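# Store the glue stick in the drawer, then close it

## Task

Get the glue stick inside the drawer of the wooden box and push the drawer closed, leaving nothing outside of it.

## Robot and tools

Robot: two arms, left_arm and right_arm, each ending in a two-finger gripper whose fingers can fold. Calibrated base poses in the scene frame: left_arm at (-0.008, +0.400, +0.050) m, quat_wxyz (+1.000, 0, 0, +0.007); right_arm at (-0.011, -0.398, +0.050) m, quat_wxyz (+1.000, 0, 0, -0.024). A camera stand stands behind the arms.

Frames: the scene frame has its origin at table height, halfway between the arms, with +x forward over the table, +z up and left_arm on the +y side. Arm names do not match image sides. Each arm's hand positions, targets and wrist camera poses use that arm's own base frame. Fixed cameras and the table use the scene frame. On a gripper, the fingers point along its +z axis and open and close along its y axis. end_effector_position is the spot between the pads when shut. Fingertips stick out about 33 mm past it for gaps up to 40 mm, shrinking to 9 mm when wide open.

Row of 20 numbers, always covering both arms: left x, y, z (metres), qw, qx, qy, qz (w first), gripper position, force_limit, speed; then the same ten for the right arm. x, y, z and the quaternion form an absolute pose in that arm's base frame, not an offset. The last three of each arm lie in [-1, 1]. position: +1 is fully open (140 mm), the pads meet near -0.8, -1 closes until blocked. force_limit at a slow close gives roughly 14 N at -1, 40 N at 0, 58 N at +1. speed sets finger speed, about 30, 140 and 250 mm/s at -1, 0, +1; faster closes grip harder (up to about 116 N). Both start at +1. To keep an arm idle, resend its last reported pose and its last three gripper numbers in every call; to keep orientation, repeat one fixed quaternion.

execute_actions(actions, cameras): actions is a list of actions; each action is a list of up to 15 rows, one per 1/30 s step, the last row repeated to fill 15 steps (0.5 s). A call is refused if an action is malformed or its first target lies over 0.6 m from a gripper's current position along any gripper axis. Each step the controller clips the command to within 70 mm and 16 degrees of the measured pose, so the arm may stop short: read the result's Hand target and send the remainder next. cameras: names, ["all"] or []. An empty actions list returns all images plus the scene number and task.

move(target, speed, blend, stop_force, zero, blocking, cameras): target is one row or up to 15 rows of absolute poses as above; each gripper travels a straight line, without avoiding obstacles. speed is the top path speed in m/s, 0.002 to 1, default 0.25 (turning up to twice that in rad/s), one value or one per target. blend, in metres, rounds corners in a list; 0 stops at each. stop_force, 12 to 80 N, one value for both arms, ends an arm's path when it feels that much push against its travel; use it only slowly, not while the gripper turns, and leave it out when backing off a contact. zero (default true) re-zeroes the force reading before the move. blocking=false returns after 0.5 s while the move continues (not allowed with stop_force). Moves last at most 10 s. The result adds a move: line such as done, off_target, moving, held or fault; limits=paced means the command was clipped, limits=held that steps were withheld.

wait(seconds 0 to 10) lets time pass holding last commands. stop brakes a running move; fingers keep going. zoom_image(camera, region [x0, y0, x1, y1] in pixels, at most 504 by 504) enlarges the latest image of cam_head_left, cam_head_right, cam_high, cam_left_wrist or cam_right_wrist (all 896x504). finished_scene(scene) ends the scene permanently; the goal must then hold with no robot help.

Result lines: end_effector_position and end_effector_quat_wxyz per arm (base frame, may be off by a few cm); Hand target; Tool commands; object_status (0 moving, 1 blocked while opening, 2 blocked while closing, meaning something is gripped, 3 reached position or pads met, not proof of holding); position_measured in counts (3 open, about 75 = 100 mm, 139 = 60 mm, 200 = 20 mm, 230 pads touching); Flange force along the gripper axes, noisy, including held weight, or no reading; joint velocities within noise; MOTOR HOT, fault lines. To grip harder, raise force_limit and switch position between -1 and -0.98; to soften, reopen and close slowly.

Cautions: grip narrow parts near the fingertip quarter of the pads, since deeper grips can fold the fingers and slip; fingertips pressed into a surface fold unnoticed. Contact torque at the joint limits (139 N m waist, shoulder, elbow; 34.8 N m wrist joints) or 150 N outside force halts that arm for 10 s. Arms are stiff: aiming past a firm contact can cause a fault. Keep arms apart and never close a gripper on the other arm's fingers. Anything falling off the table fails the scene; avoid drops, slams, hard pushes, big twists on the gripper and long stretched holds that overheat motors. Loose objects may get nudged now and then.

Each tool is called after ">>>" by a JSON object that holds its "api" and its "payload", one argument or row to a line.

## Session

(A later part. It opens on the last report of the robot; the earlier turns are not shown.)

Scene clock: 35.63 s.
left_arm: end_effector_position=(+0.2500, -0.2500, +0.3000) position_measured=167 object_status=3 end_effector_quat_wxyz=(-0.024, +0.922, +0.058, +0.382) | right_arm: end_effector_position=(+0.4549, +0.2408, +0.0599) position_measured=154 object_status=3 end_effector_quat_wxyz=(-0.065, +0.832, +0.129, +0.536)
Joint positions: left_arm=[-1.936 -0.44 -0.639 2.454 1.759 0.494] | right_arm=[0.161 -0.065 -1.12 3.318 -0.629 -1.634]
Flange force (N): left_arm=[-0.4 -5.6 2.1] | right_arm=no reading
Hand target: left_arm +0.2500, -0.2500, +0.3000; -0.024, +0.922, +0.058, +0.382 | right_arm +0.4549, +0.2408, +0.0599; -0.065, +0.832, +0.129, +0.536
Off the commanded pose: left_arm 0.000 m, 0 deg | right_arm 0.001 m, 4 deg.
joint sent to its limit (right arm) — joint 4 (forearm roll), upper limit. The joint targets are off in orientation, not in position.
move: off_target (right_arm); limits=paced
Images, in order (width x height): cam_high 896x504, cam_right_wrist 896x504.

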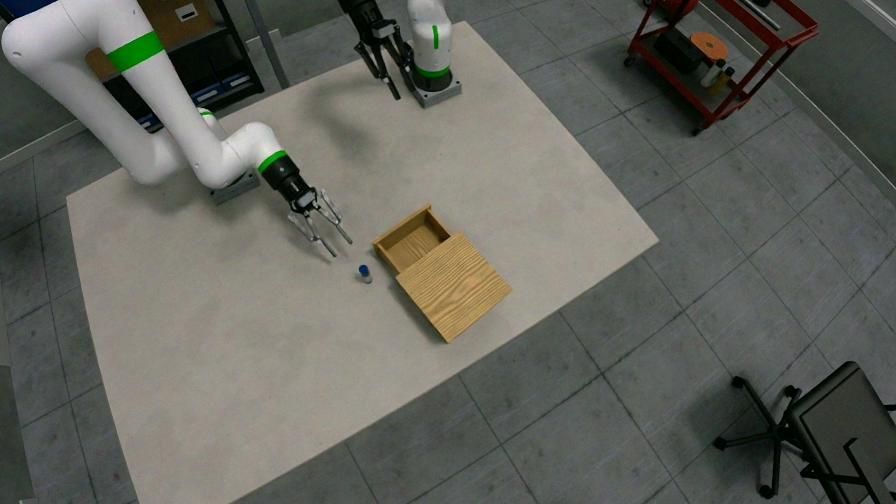

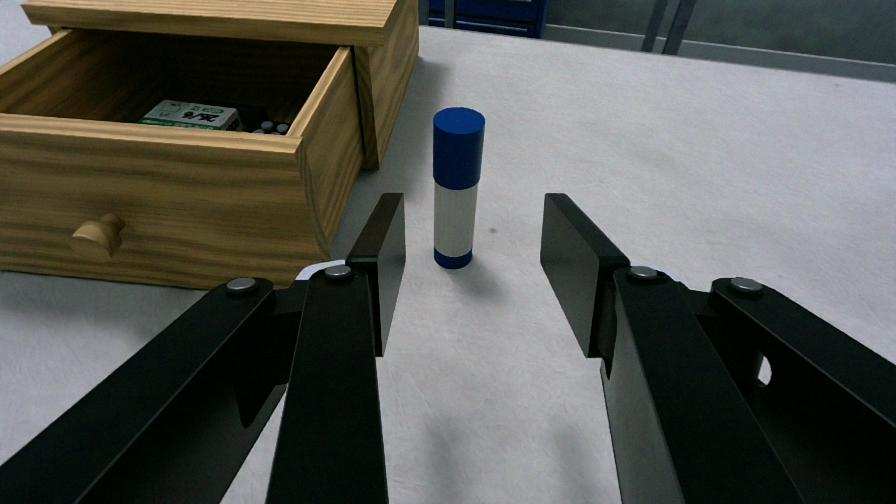

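>>> {"api": "move", "payload": {
  "target": [0.25,-0.25,0.30,-0.024,0.922,0.058,0.382,-0.3,1,-0.5,0.520,0.2696,-0.003,-0.065,0.832,0.129,0.536,-0.2,1,1],
  "speed": 0.12,
  "cameras": ["cam_right_wrist"]
}}

Scene clock: 37.40 s.
left_arm: end_effector_position=(+0.2500, -0.2500, +0.3000) position_measured=167 object_status=3 end_effector_quat_wxyz=(-0.024, +0.922, +0.058, +0.382) | right_arm: end_effector_position=(+0.5200, +0.2696, -0.0030) position_measured=154 object_status=3 end_effector_quat_wxyz=(-0.065, +0.832, +0.129, +0.536)
Joint positions: left_arm=[-1.936 -0.44 -0.639 2.454 1.759 0.494] | right_arm=[0.229 0.379 -0.96 3.194 -0.909 -1.551]
Flange force (N): left_arm=[-0.3 -6.0 1.9] | right_arm=[10.1 10.2 -6.7]
Hand target: left_arm +0.2500, -0.2500, +0.3000; -0.024, +0.922, +0.058, +0.382 | right_arm +0.5200, +0.2696, -0.0030; -0.065, +0.832, +0.129, +0.536
Off the commanded pose: left_arm 0.000 m, 0 deg | right_arm 0.000 m, 0 deg.
move: done
Images, in order (width x height): cam_right_wrist 896x504.

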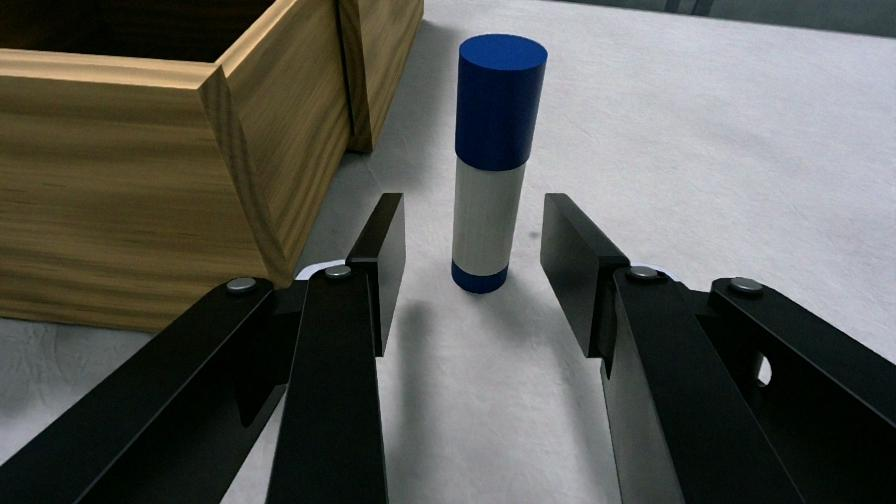

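>>> {"api": "move", "payload": {
  "target": [
    [0.25,-0.25,0.30,-0.024,0.922,0.058,0.382,-0.3,1,-0.5,0.515,0.264,-0.003,-0.065,0.832,0.129,0.536,-0.2,1,1],
    [0.25,-0.25,0.30,-0.024,0.922,0.058,0.382,-0.3,1,-0.5,0.515,0.264,-0.003,-0.065,0.832,0.129,0.536,-1,-0.1,-1]
  ],
  "speed": 0.1,
  "cameras": ["cam_right_wrist"]
}}

>>> {"api": "wait", "payload": {
  "seconds": 0.6
}}

Scene clock: 40.27 s.
left_arm: end_effector_position=(+0.2500, -0.2500, +0.3000) position_measured=167 object_status=3 end_effector_quat_wxyz=(-0.024, +0.922, +0.058, +0.382) | right_arm: end_effector_position=(+0.5150, +0.2640, -0.0030) position_measured=231 object_status=0 end_effector_quat_wxyz=(-0.065, +0.832, +0.129, +0.536)
Joint positions: left_arm=[-1.936 -0.44 -0.639 2.454 1.759 0.494] | right_arm=[0.211 0.372 -0.974 3.214 -0.916 -1.555]
Flange force (N): left_arm=[-0.7 -6.1 2.2] | right_arm=[8.3 8.8 -5.6]
Hand target: left_arm +0.2500, -0.2500, +0.3000; -0.024, +0.922, +0.058, +0.382 | right_arm +0.5150, +0.2640, -0.0030; -0.065, +0.832, +0.129, +0.536
Off the commanded pose: left_arm 0.000 m, 0 deg | right_arm 0.000 m, 0 deg.
move: done
Images, in order (width x height): cam_right_wrist 896x504.

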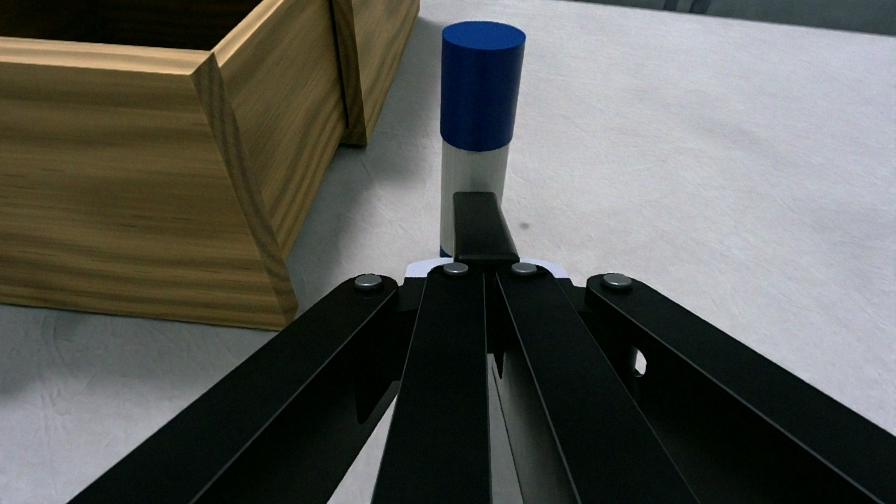

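Scene clock: 40.87 s.
left_arm: end_effector_position=(+0.2500, -0.2500, +0.3000) position_measured=167 object_status=3 end_effector_quat_wxyz=(-0.024, +0.922, +0.058, +0.382) | right_arm: end_effector_position=(+0.5150, +0.2640, -0.0030) position_measured=231 object_status=3 end_effector_quat_wxyz=(-0.065, +0.832, +0.129, +0.536)
Joint positions: left_arm=[-1.936 -0.44 -0.639 2.454 1.759 0.494] | right_arm=[0.211 0.372 -0.974 3.214 -0.916 -1.555]
Flange force (N): left_arm=[-0.1 -5.6 2.1] | right_arm=[8.7 10.3 -5.8]
Hand target: left_arm +0.2500, -0.2500, +0.3000; -0.024, +0.922, +0.058, +0.382 | right_arm +0.5150, +0.2640, -0.0030; -0.065, +0.832, +0.129, +0.536
Tool commands: left_gripper/position=-0.3 left_gripper/force_limit=+1.0 left_gripper/speed=-0.5 right_gripper/position=-1.0 right_gripper/force_limit=-0.1 right_gripper/speed=-1.0
Off the commanded pose: left_arm 0.000 m, 0 deg | right_arm 0.000 m, 0 deg.
wait: 0.60 s; at rest by 0.17 s

>>> {"api": "move", "payload": {
  "target": [
    [0.25,-0.25,0.30,-0.024,0.922,0.058,0.382,-0.3,1,-0.5,0.514,0.2645,-0.003,-0.065,0.832,0.129,0.536,-0.2,1,0],
    [0.25,-0.25,0.30,-0.024,0.922,0.058,0.382,-0.3,1,-0.5,0.534,0.270,-0.005,-0.065,0.832,0.129,0.536,-0.2,1,0]
  ],
  "speed": 0.06,
  "cameras": ["cam_right_wrist"]
}}

Scene clock: 42.60 s.
left_arm: end_effector_position=(+0.2500, -0.2500, +0.3000) position_measured=167 object_status=3 end_effector_quat_wxyz=(-0.024, +0.922, +0.058, +0.382) | right_arm: end_effector_position=(+0.5340, +0.2700, -0.0050) position_measured=154 object_status=3 end_effector_quat_wxyz=(-0.065, +0.832, +0.129, +0.536)
Joint positions: left_arm=[-1.936 -0.44 -0.639 2.454 1.759 0.494] | right_arm=[0.218 0.399 -0.924 3.207 -0.894 -1.555]
Flange force (N): left_arm=[-0.6 -6.1 1.8] | right_arm=[8.2 9.4 -5.4]
Hand target: left_arm +0.2500, -0.2500, +0.3000; -0.024, +0.922, +0.058, +0.382 | right_arm +0.5340, +0.2700, -0.0050; -0.065, +0.832, +0.129, +0.536
Off the commanded pose: left_arm 0.000 m, 0 deg | right_arm 0.000 m, 0 deg.
move: done
Images, in order (width x height): cam_right_wrist 896x504.

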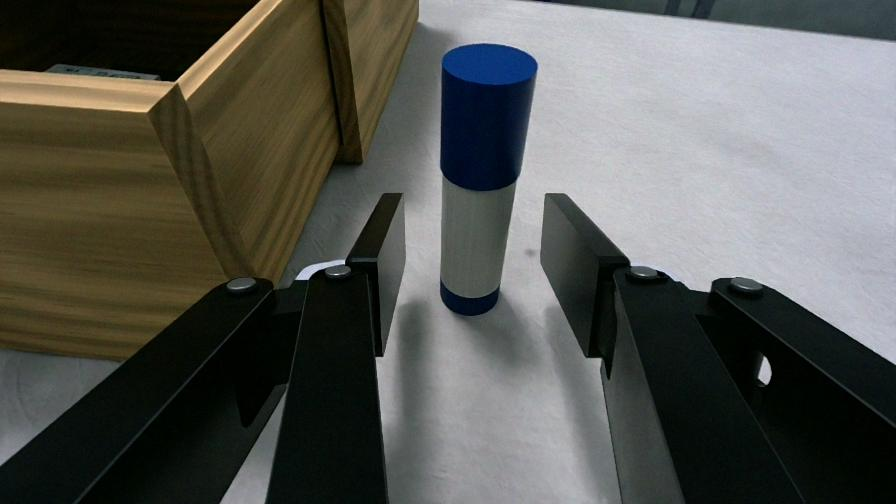

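>>> {"api": "move", "payload": {
  "target": [0.25,-0.25,0.30,-0.024,0.922,0.058,0.382,-0.3,1,-0.5,0.533,0.270,-0.005,-0.065,0.832,0.129,0.536,-1,-0.1,-1],
  "speed": 0.06,
  "cameras": ["cam_right_wrist"]
}}

>>> {"api": "wait", "payload": {
  "seconds": 0.7
}}

Scene clock: 44.00 s.
left_arm: end_effector_position=(+0.2500, -0.2500, +0.3000) position_measured=167 object_status=3 end_effector_quat_wxyz=(-0.024, +0.922, +0.058, +0.382) | right_arm: end_effector_position=(+0.5330, +0.2700, -0.0050) position_measured=196 object_status=0 end_effector_quat_wxyz=(-0.065, +0.832, +0.129, +0.536)
Joint positions: left_arm=[-1.936 -0.44 -0.639 2.454 1.759 0.494] | right_arm=[0.219 0.398 -0.927 3.206 -0.895 -1.555]
Flange force (N): left_arm=[-0.3 -6.0 2.6] | right_arm=[8.6 9.4 -6.0]
Hand target: left_arm +0.2500, -0.2500, +0.3000; -0.024, +0.922, +0.058, +0.382 | right_arm +0.5330, +0.2700, -0.0050; -0.065, +0.832, +0.129, +0.536
Off the commanded pose: left_arm 0.000 m, 0 deg | right_arm 0.000 m, 0 deg.
move: done
Images, in order (width x height): cam_right_wrist 896x504.

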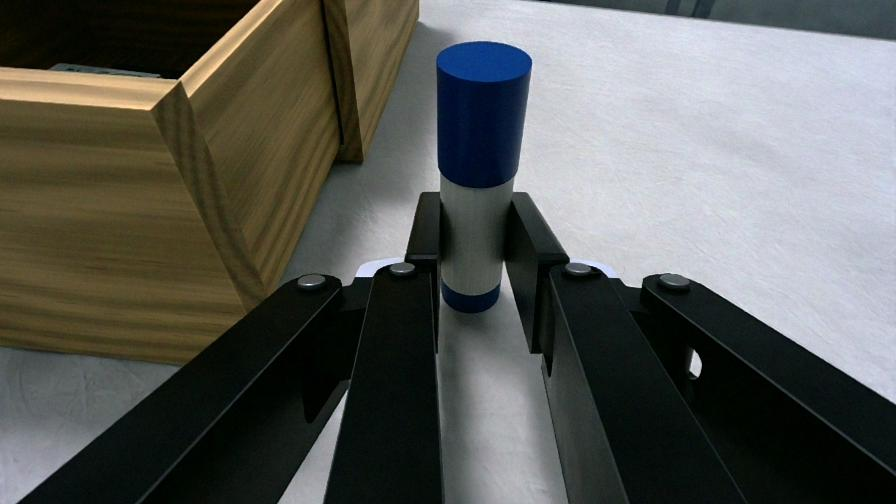

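Scene clock: 44.70 s.
left_arm: end_effector_position=(+0.2500, -0.2500, +0.3000) position_measured=167 object_status=3 end_effector_quat_wxyz=(-0.024, +0.922, +0.058, +0.382) | right_arm: end_effector_position=(+0.5330, +0.2700, -0.0050) position_measured=196 object_status=2 end_effector_quat_wxyz=(-0.065, +0.832, +0.129, +0.536)
Joint positions: left_arm=[-1.936 -0.44 -0.639 2.454 1.759 0.494] | right_arm=[0.219 0.398 -0.927 3.206 -0.895 -1.555]
Flange force (N): left_arm=[-0.5 -6.2 2.1] | right_arm=[8.9 9.7 -6.2]
Hand target: left_arm +0.2500, -0.2500, +0.3000; -0.024, +0.922, +0.058, +0.382 | right_arm +0.5330, +0.2700, -0.0050; -0.065, +0.832, +0.129, +0.536
Tool commands: left_gripper/position=-0.3 left_gripper/force_limit=+1.0 left_gripper/speed=-0.5 right_gripper/position=-1.0 right_gripper/force_limit=-0.1 right_gripper/speed=-1.0
Off the commanded pose: left_arm 0.000 m, 0 deg | right_arm 0.000 m, 0 deg.
wait: 0.70 s; at rest by 0.17 s

>>> {"api": "move", "payload": {
  "target": [
    [0.25,-0.25,0.30,-0.024,0.922,0.058,0.382,-0.3,1,-0.5,0.525,0.266,0.08,-0.065,0.832,0.129,0.536,-1,-0.1,-1],
    [0.25,-0.25,0.30,-0.024,0.922,0.058,0.382,-0.3,1,-0.5,0.49,0.30,0.20,0,0.991,0.137,0,-1,-0.1,-1],
    [0.25,-0.25,0.30,-0.024,0.922,0.058,0.382,-0.3,1,-0.5,0.51,0.38,0.18,-0.0226,0.962,-0.258,-0.084,-1,-0.1,-1]
  ],
  "speed": [0.12,0.3,0.3],
  "blend": [0.02,0.03,0],
  "cameras": ["cam_right_wrist","cam_high","cam_head_left"]
}}

Scene clock: 49.50 s.
left_arm: end_effector_position=(+0.2500, -0.2500, +0.3000) position_measured=167 object_status=3 end_effector_quat_wxyz=(-0.024, +0.922, +0.058, +0.382) | right_arm: end_effector_position=(+0.5100, +0.3800, +0.1800) position_measured=196 object_status=2 end_effector_quat_wxyz=(-0.023, +0.962, -0.258, -0.084)
Joint positions: left_arm=[-1.936 -0.44 -0.639 2.454 1.759 0.494] | right_arm=[0.359 0.566 0.525 3.007 1.641 -2.456]
Flange force (N): left_arm=[-0.3 -5.8 1.8] | right_arm=[-1.1 6.1 -3.7]
Hand target: left_arm +0.2500, -0.2500, +0.3000; -0.024, +0.922, +0.058, +0.382 | right_arm +0.5100, +0.3800, +0.1800; -0.023, +0.962, -0.258, -0.084
Off the commanded pose: left_arm 0.000 m, 0 deg | right_arm 0.000 m, 0 deg.
move: done
Images, in order (width x height): cam_head_left 896x504, cam_high 896x504, cam_right_wrist 896x504.

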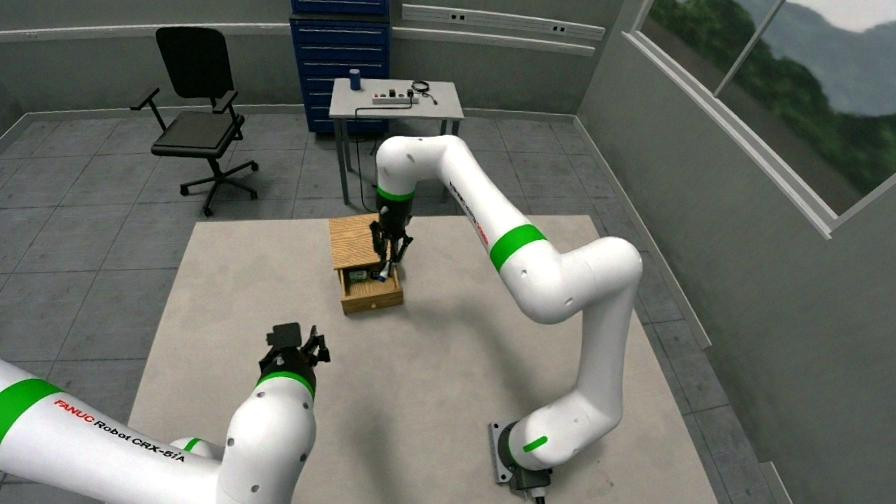

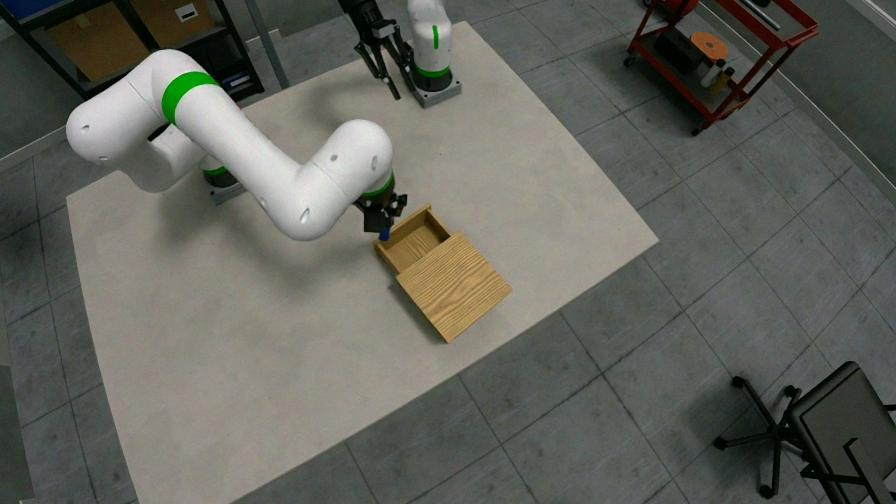

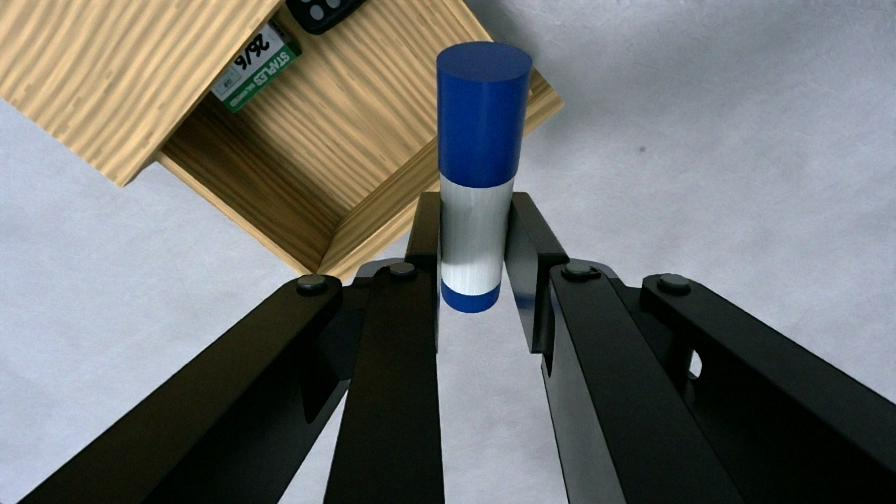

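>>> {"api": "move", "payload": {
  "target": [0.25,-0.25,0.30,-0.024,0.922,0.058,0.382,-0.3,1,-0.5,0.524,0.432,0.125,-0.136,0.754,-0.621,-0.165,-1,-0.1,-1],
  "speed": 0.3,
  "cameras": ["cam_right_wrist","cam_high","cam_head_left","cam_left_wrist"]
}}

>>> {"api": "zoom_image", "payload": {
  "camera": "cam_head_left",
  "region": [300, 180, 460, 330]
}}

Scene clock: 51.57 s.
left_arm: end_effector_position=(+0.2500, -0.2500, +0.3000) position_measured=167 object_status=3 end_effector_quat_wxyz=(-0.024, +0.922, +0.058, +0.382) | right_arm: end_effector_position=(+0.5240, +0.4320, +0.1250) position_measured=196 object_status=2 end_effector_quat_wxyz=(-0.136, +0.754, -0.621, -0.165)
Joint positions: left_arm=[-1.936 -0.44 -0.639 2.454 1.759 0.494] | right_arm=[0.289 0.479 0.112 2.679 1.199 -3.068]
Flange force (N): left_arm=[-0.1 -5.7 2.4] | right_arm=[0.9 3.3 -6.0]
Hand target: left_arm +0.2500, -0.2500, +0.3000; -0.024, +0.922, +0.058, +0.382 | right_arm +0.5240, +0.4320, +0.1250; -0.136, +0.754, -0.621, -0.165
Off the commanded pose: left_arm 0.000 m, 0 deg | right_arm 0.000 m, 0 deg.
move: done
Images, in order (width x height): cam_head_left 896x504, cam_high 896x504, cam_left_wrist 896x504, cam_right_wrist 896x504.

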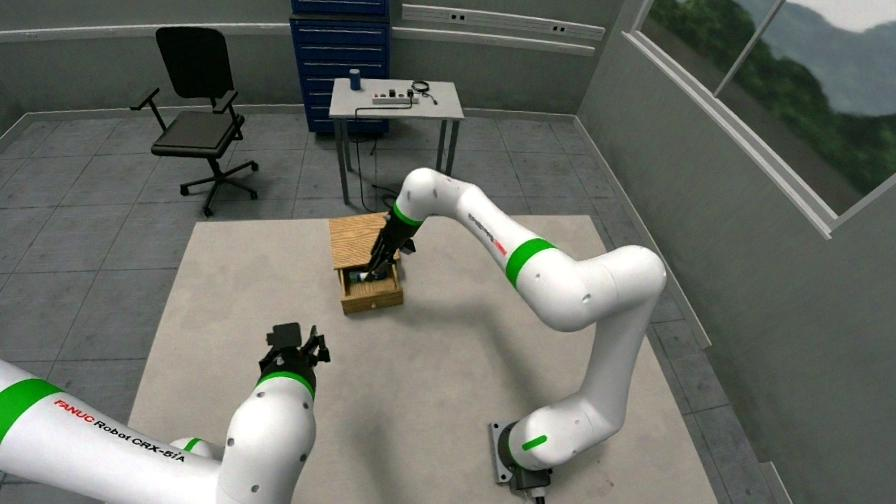

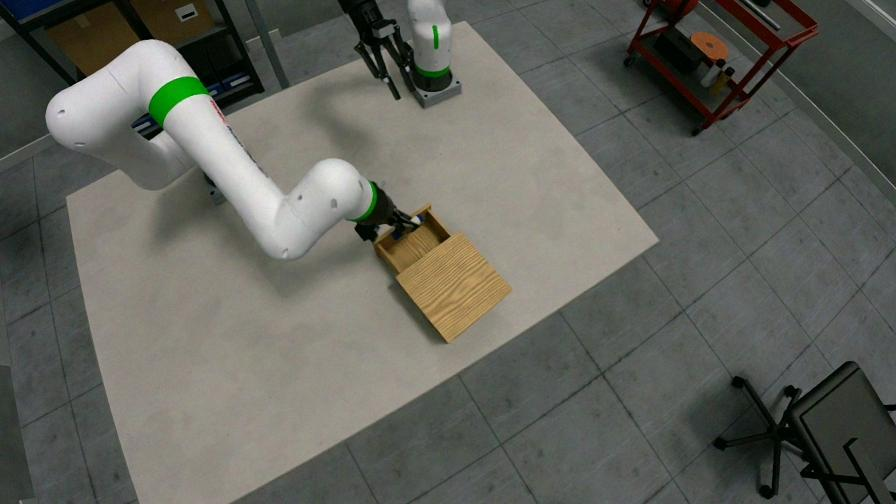

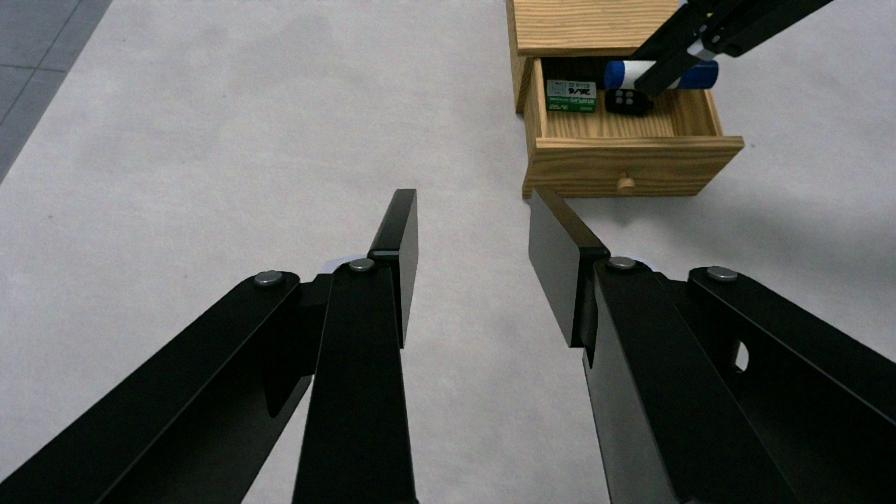

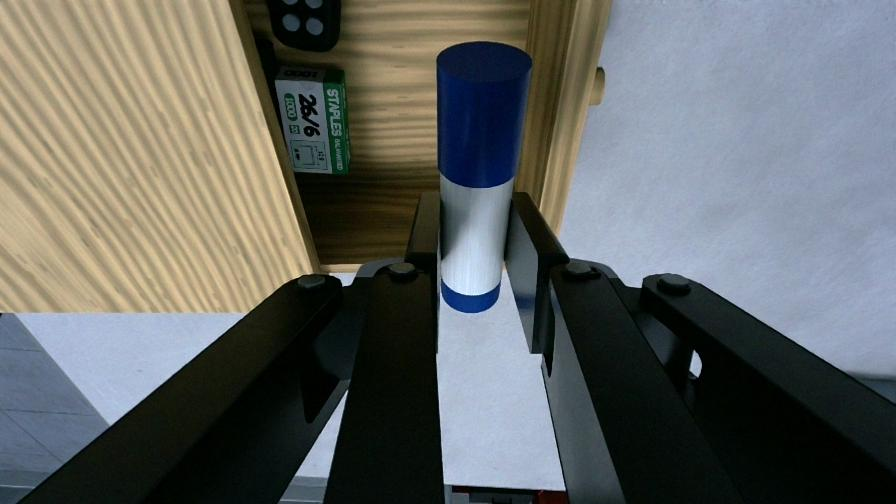

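Scaled by 3.150 from the camera's 896x504 image, which has a finer 1280x720 frame.

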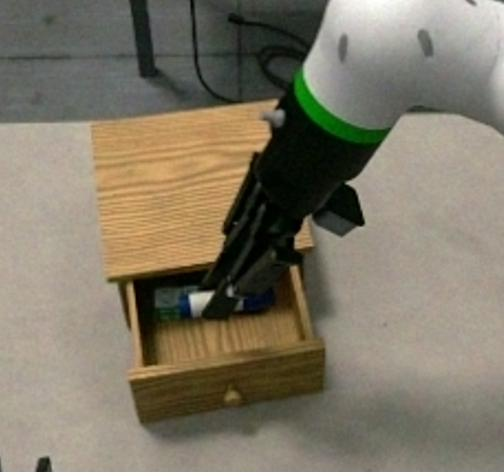

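>>> {"api": "move", "payload": {
  "target": [
    [0.25,-0.25,0.30,-0.024,0.922,0.058,0.382,-0.3,1,-0.5,0.524,0.432,0.04,-0.136,0.754,-0.621,-0.165,-1,-0.1,-1],
    [0.25,-0.25,0.30,-0.024,0.922,0.058,0.382,-0.3,1,-0.5,0.524,0.432,0.001,-0.136,0.754,-0.621,-0.165,-1,-0.1,-1]
  ],
  "speed": [0.12,0.02],
  "stop_force": 12,
  "cameras": ["cam_right_wrist","cam_left_wrist"]
}}

Scene clock: 55.00 s.
left_arm: end_effector_position=(+0.2500, -0.2500, +0.3000) position_measured=167 object_status=3 end_effector_quat_wxyz=(-0.024, +0.922, +0.058, +0.382) | right_arm: end_effector_position=(+0.5241, +0.4321, +0.0159) position_measured=196 object_status=2 end_effector_quat_wxyz=(-0.136, +0.754, -0.621, -0.165)
Joint positions: left_arm=[-1.936 -0.44 -0.639 2.454 1.759 0.494] | right_arm=[0.295 0.569 -0.034 2.62 0.987 -2.948]
Flange force (N): left_arm=[-0.2 -5.5 1.8] | right_arm=[-7.2 7.4 -34.2]
Hand target: left_arm +0.2500, -0.2500, +0.3000; -0.024, +0.922, +0.058, +0.382 | right_arm +0.5240, +0.4321, +0.0159; -0.136, +0.754, -0.621, -0.165
Off the commanded pose: left_arm 0.000 m, 0 deg | right_arm 0.015 m, 0 deg.
move: contact (right_arm); path passed 1 of 2 targets
Images, in order (width x height): cam_left_wrist 896x504, cam_right_wrist 896x504.

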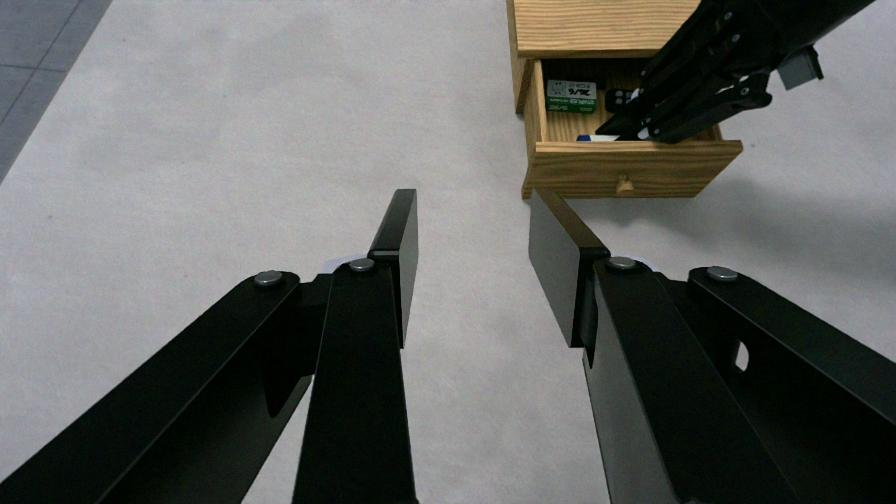

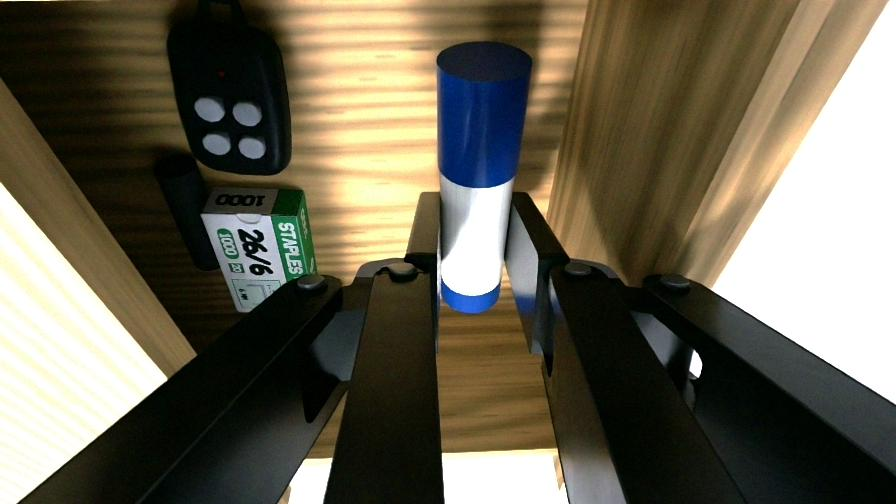

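>>> {"api": "move", "payload": {
  "target": [
    [0.25,-0.25,0.30,-0.024,0.922,0.058,0.382,-0.3,1,-0.5,0.524,0.432,0.0165,-0.136,0.754,-0.621,-0.165,-0.4,1,-1],
    [0.25,-0.25,0.30,-0.024,0.922,0.058,0.382,-0.3,1,-0.5,0.525,0.428,0.04,-0.136,0.754,-0.621,-0.165,-0.4,1,-1],
    [0.25,-0.25,0.30,-0.024,0.922,0.058,0.382,-0.3,1,-0.5,0.525,0.40,0.13,-0.136,0.754,-0.621,-0.165,-0.4,1,-1]
  ],
  "speed": [0.02,0.04,0.2],
  "blend": [0,0.005,0],
  "cameras": ["cam_right_wrist","cam_left_wrist"]
}}

Scene clock: 57.37 s.
left_arm: end_effector_position=(+0.2500, -0.2500, +0.3000) position_measured=167 object_status=3 end_effector_quat_wxyz=(-0.024, +0.922, +0.058, +0.382) | right_arm: end_effector_position=(+0.5250, +0.4000, +0.1299) position_measured=179 object_status=3 end_effector_quat_wxyz=(-0.136, +0.754, -0.621, -0.165)
Joint positions: left_arm=[-1.936 -0.44 -0.639 2.454 1.759 0.494] | right_arm=[0.238 0.443 0.073 2.681 1.218 -3.021]
Flange force (N): left_arm=[-0.5 -5.8 2.1] | right_arm=[0.5 2.9 -6.5]
Hand target: left_arm +0.2500, -0.2500, +0.3000; -0.024, +0.922, +0.058, +0.382 | right_arm +0.5250, +0.4000, +0.1300; -0.136, +0.754, -0.621, -0.165
Off the commanded pose: left_arm 0.000 m, 0 deg | right_arm 0.000 m, 0 deg.
move: done
Images, in order (width x height): cam_left_wrist 896x504, cam_right_wrist 896x504.

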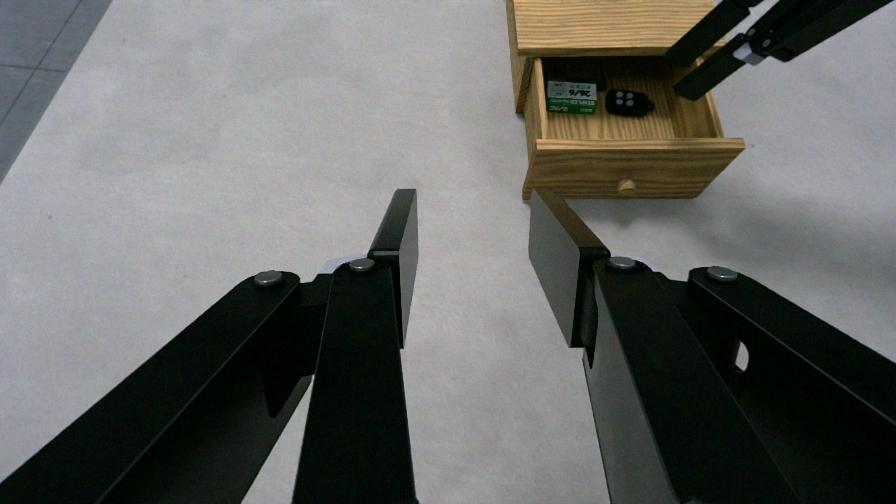

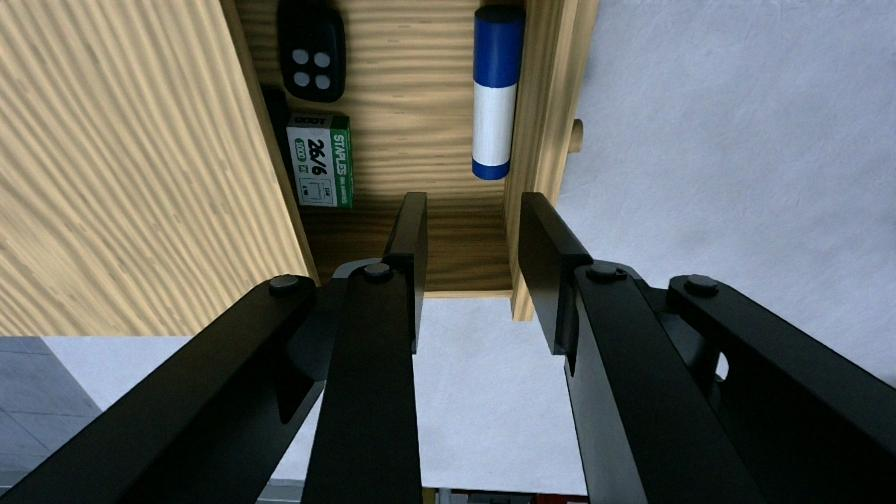

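>>> {"api": "move", "payload": {
  "target": [
    [0.25,-0.27,0.25,-0.024,0.922,0.058,0.382,-0.3,1,-0.5,0.46,0.20,0.22,-0.136,0.754,-0.621,-0.165,-0.4,1,-1],
    [0.400,-0.413,0.078,-0.024,0.922,0.058,0.382,-0.3,1,-0.5,0.40,0.02,0.26,-0.136,0.754,-0.621,-0.165,-0.4,1,-1],
    [0.4610,-0.4054,0.017,-0.024,0.922,0.058,0.382,-0.3,1,-0.5,0.40,0.02,0.26,-0.136,0.754,-0.621,-0.165,-0.4,1,-1],
    [0.4610,-0.4054,0.017,-0.024,0.922,0.058,0.382,-1,0,-1,0.40,0.02,0.26,-0.136,0.754,-0.621,-0.165,-0.4,1,-1],
    [0.565,-0.3923,0.017,-0.024,0.922,0.058,0.382,-1,0,-1,0.40,0.02,0.26,-0.136,0.754,-0.621,-0.165,-0.4,1,-1]
  ],
  "speed": [0.4,0.4,0.15,0.1,0.07],
  "blend": [0.03,0.02,0,0,0],
  "cameras": ["cam_left_wrist","cam_high"]
}}

Scene clock: 64.27 s.
left_arm: end_effector_position=(+0.5650, -0.3923, +0.0170) position_measured=207 object_status=2 end_effector_quat_wxyz=(-0.024, +0.922, +0.058, +0.382) | right_arm: end_effector_position=(+0.4000, +0.0200, +0.2600) position_measured=179 object_status=3 end_effector_quat_wxyz=(-0.136, +0.754, -0.621, -0.165)
Joint positions: left_arm=[-0.984 0.456 -0.518 1.784 0.705 0.681] | right_arm=[-0.567 -0.006 -0.125 2.829 1.75 -2.391]
Flange force (N): left_arm=[20.2 -6.5 -43.3] | right_arm=[-0.1 5.3 -4.2]
Hand target: left_arm +0.5650, -0.3923, +0.0170; -0.024, +0.922, +0.058, +0.382 | right_arm +0.4000, +0.0200, +0.2600; -0.136, +0.754, -0.621, -0.165
Off the commanded pose: left_arm 0.000 m, 0 deg | right_arm 0.000 m, 0 deg.
move: done; limits=paced
Images, in order (width x height): cam_high 896x504, cam_left_wrist 896x504.

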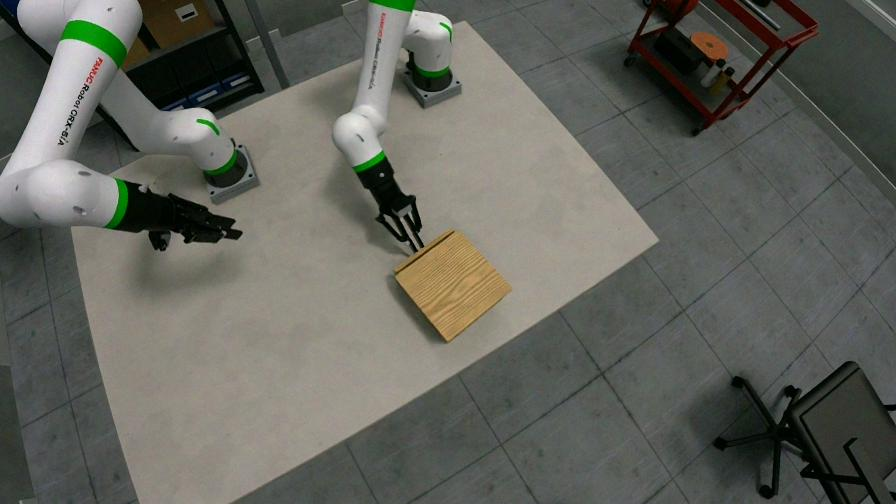

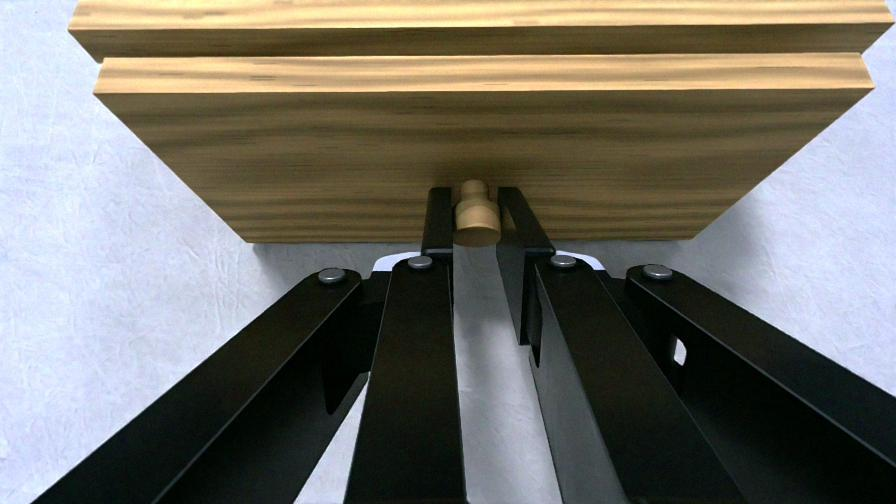

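>>> {"api": "move", "payload": {
  "target": [0.577,-0.3908,0.018,-0.024,0.922,0.058,0.382,-1,0,-1,0.40,0.02,0.26,-0.136,0.754,-0.621,-0.165,-0.4,1,-1],
  "speed": 0.02,
  "stop_force": 25,
  "cameras": ["cam_left_wrist","cam_high"]
}}

Scene clock: 65.53 s.
left_arm: end_effector_position=(+0.5753, -0.3911, +0.0176) position_measured=207 object_status=2 end_effector_quat_wxyz=(-0.024, +0.922, +0.058, +0.382) | right_arm: end_effector_position=(+0.4000, +0.0200, +0.2600) position_measured=179 object_status=3 end_effector_quat_wxyz=(-0.136, +0.754, -0.621, -0.165)
Joint positions: left_arm=[-0.965 0.465 -0.502 1.78 0.696 0.667] | right_arm=[-0.567 -0.006 -0.125 2.829 1.75 -2.391]
Flange force (N): left_arm=[3.3 -10.7 -73.6] | right_arm=[-0.5 4.8 -4.4]
Hand target: left_arm +0.5753, -0.3910, +0.0177; -0.024, +0.922, +0.058, +0.382 | right_arm +0.4000, +0.0200, +0.2600; -0.136, +0.754, -0.621, -0.165
Off the commanded pose: left_arm 0.002 m, 0 deg | right_arm 0.000 m, 0 deg.
move: contact (left_arm)
Images, in order (width x height): cam_high 896x504, cam_left_wrist 896x504.

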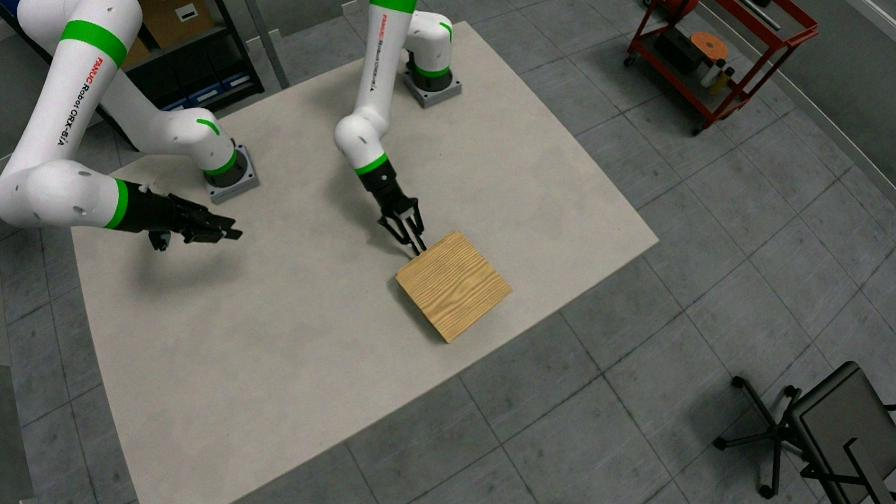

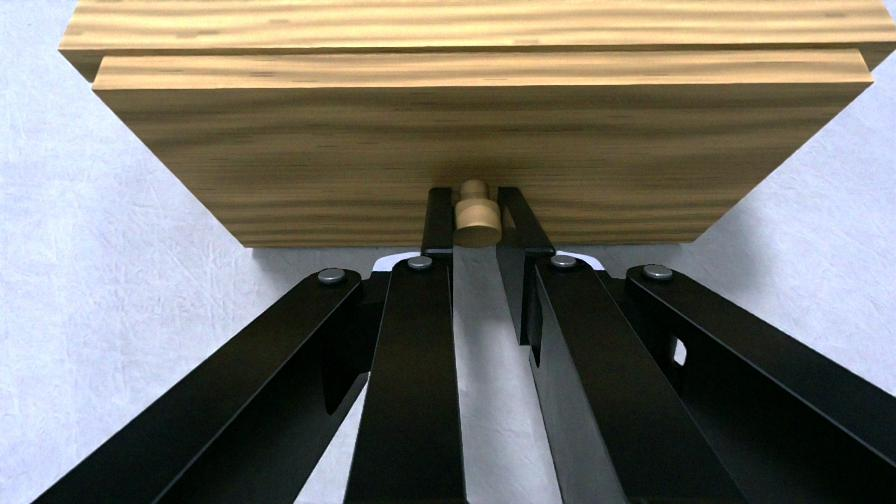

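>>> {"api": "zoom_image", "payload": {
  "camera": "cam_left_wrist",
  "region": [40, 0, 340, 130]
}}

>>> {"api": "zoom_image", "payload": {
  "camera": "cam_high",
  "region": [330, 210, 530, 350]
}}

Scaled by 1.680 from the camera's 896x504 image, which has a finer 1280x720 frame.

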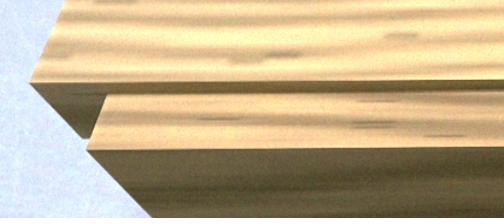

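Scaled by 2.520 from the camera's 896x504 image, which has a finer 1280x720 frame.

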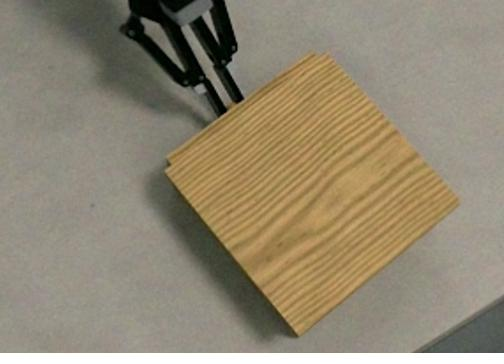

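>>> {"api": "move", "payload": {
  "target": [
    [0.5748,-0.3911,0.0177,-0.024,0.922,0.058,0.382,-0.3,1,-0.5,0.40,0.02,0.26,-0.136,0.754,-0.621,-0.165,-0.4,1,-1],
    [0.50,-0.401,0.09,-0.024,0.922,0.058,0.382,-0.3,1,-0.5,0.40,0.02,0.26,-0.136,0.754,-0.621,-0.165,-0.4,1,-1],
    [0.40,-0.42,0.28,-0.024,0.922,0.058,0.382,-0.3,1,-0.5,0.40,0.02,0.26,-0.136,0.754,-0.621,-0.165,-0.4,1,-1]
  ],
  "speed": [0.05,0.12,0.3],
  "blend": [0,0.03,0],
  "cameras": ["cam_left_wrist","cam_high"]
}}

>>> {"api": "zoom_image", "payload": {
  "camera": "cam_left_wrist",
  "region": [250, 80, 650, 280]
}}

>>> {"api": "zoom_image", "payload": {
  "camera": "cam_high",
  "region": [330, 210, 530, 350]
}}

Scene clock: 70.50 s.
left_arm: end_effector_position=(+0.4000, -0.4200, +0.2801) position_measured=167 object_status=3 end_effector_quat_wxyz=(-0.024, +0.922, +0.058, +0.382) | right_arm: end_effector_position=(+0.4000, +0.0200, +0.2600) position_measured=179 object_status=3 end_effector_quat_wxyz=(-0.136, +0.754, -0.621, -0.165)
Joint positions: left_arm=[-1.438 0.076 -0.281 2.322 1.315 0.254] | right_arm=[-0.567 -0.006 -0.125 2.829 1.75 -2.391]
Flange force (N): left_arm=[-2.6 -8.0 0.9] | right_arm=[-0.4 4.6 -4.6]
Hand target: left_arm +0.4000, -0.4200, +0.2800; -0.024, +0.922, +0.058, +0.382 | right_arm +0.4000, +0.0200, +0.2600; -0.136, +0.754, -0.621, -0.165
Off the commanded pose: left_arm 0.000 m, 0 deg | right_arm 0.000 m, 0 deg.
move: done
Images, in order (width x height): cam_high 896x504, cam_left_wrist 896x504.

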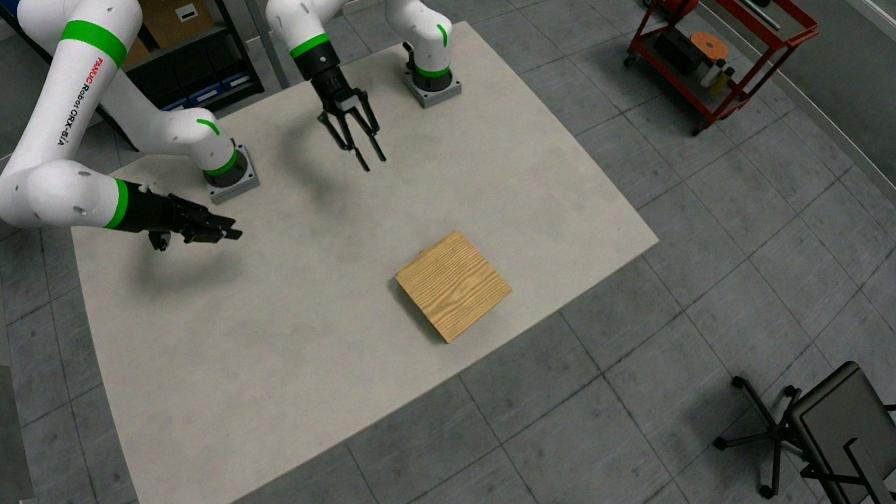

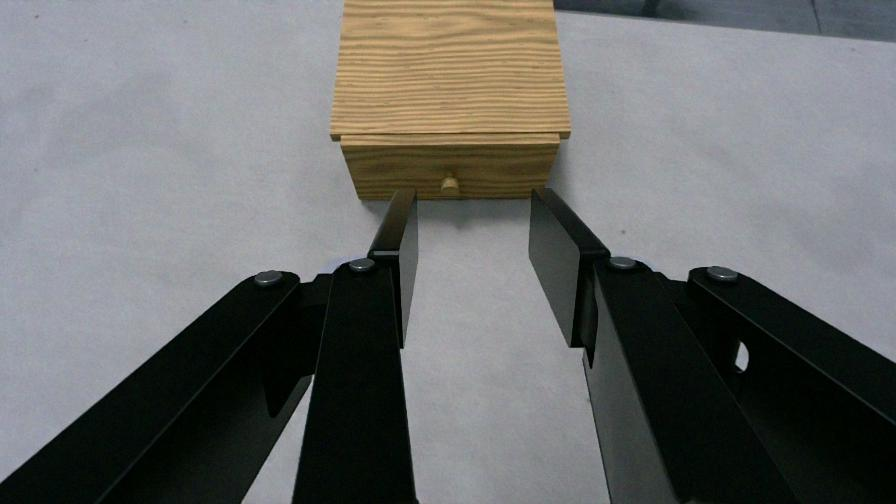

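Scaled by 1.260 from the camera's 896x504 image, which has a finer 1280x720 frame.

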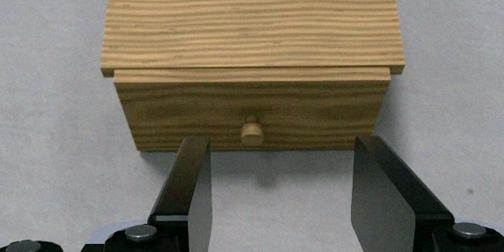

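Scaled by 2.520 from the camera's 896x504 image, which has a finer 1280x720 frame.

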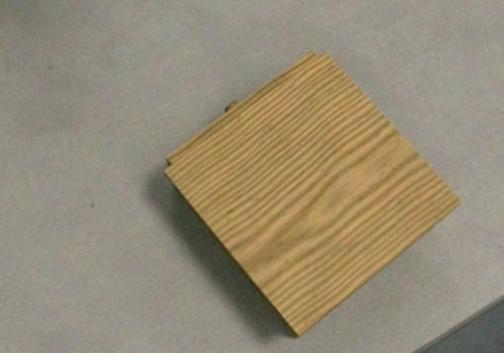

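Closed as at the start.

>>> {"api": "finished_scene", "payload": {
  "scene": 1
}}

The scene is finished: the task was done.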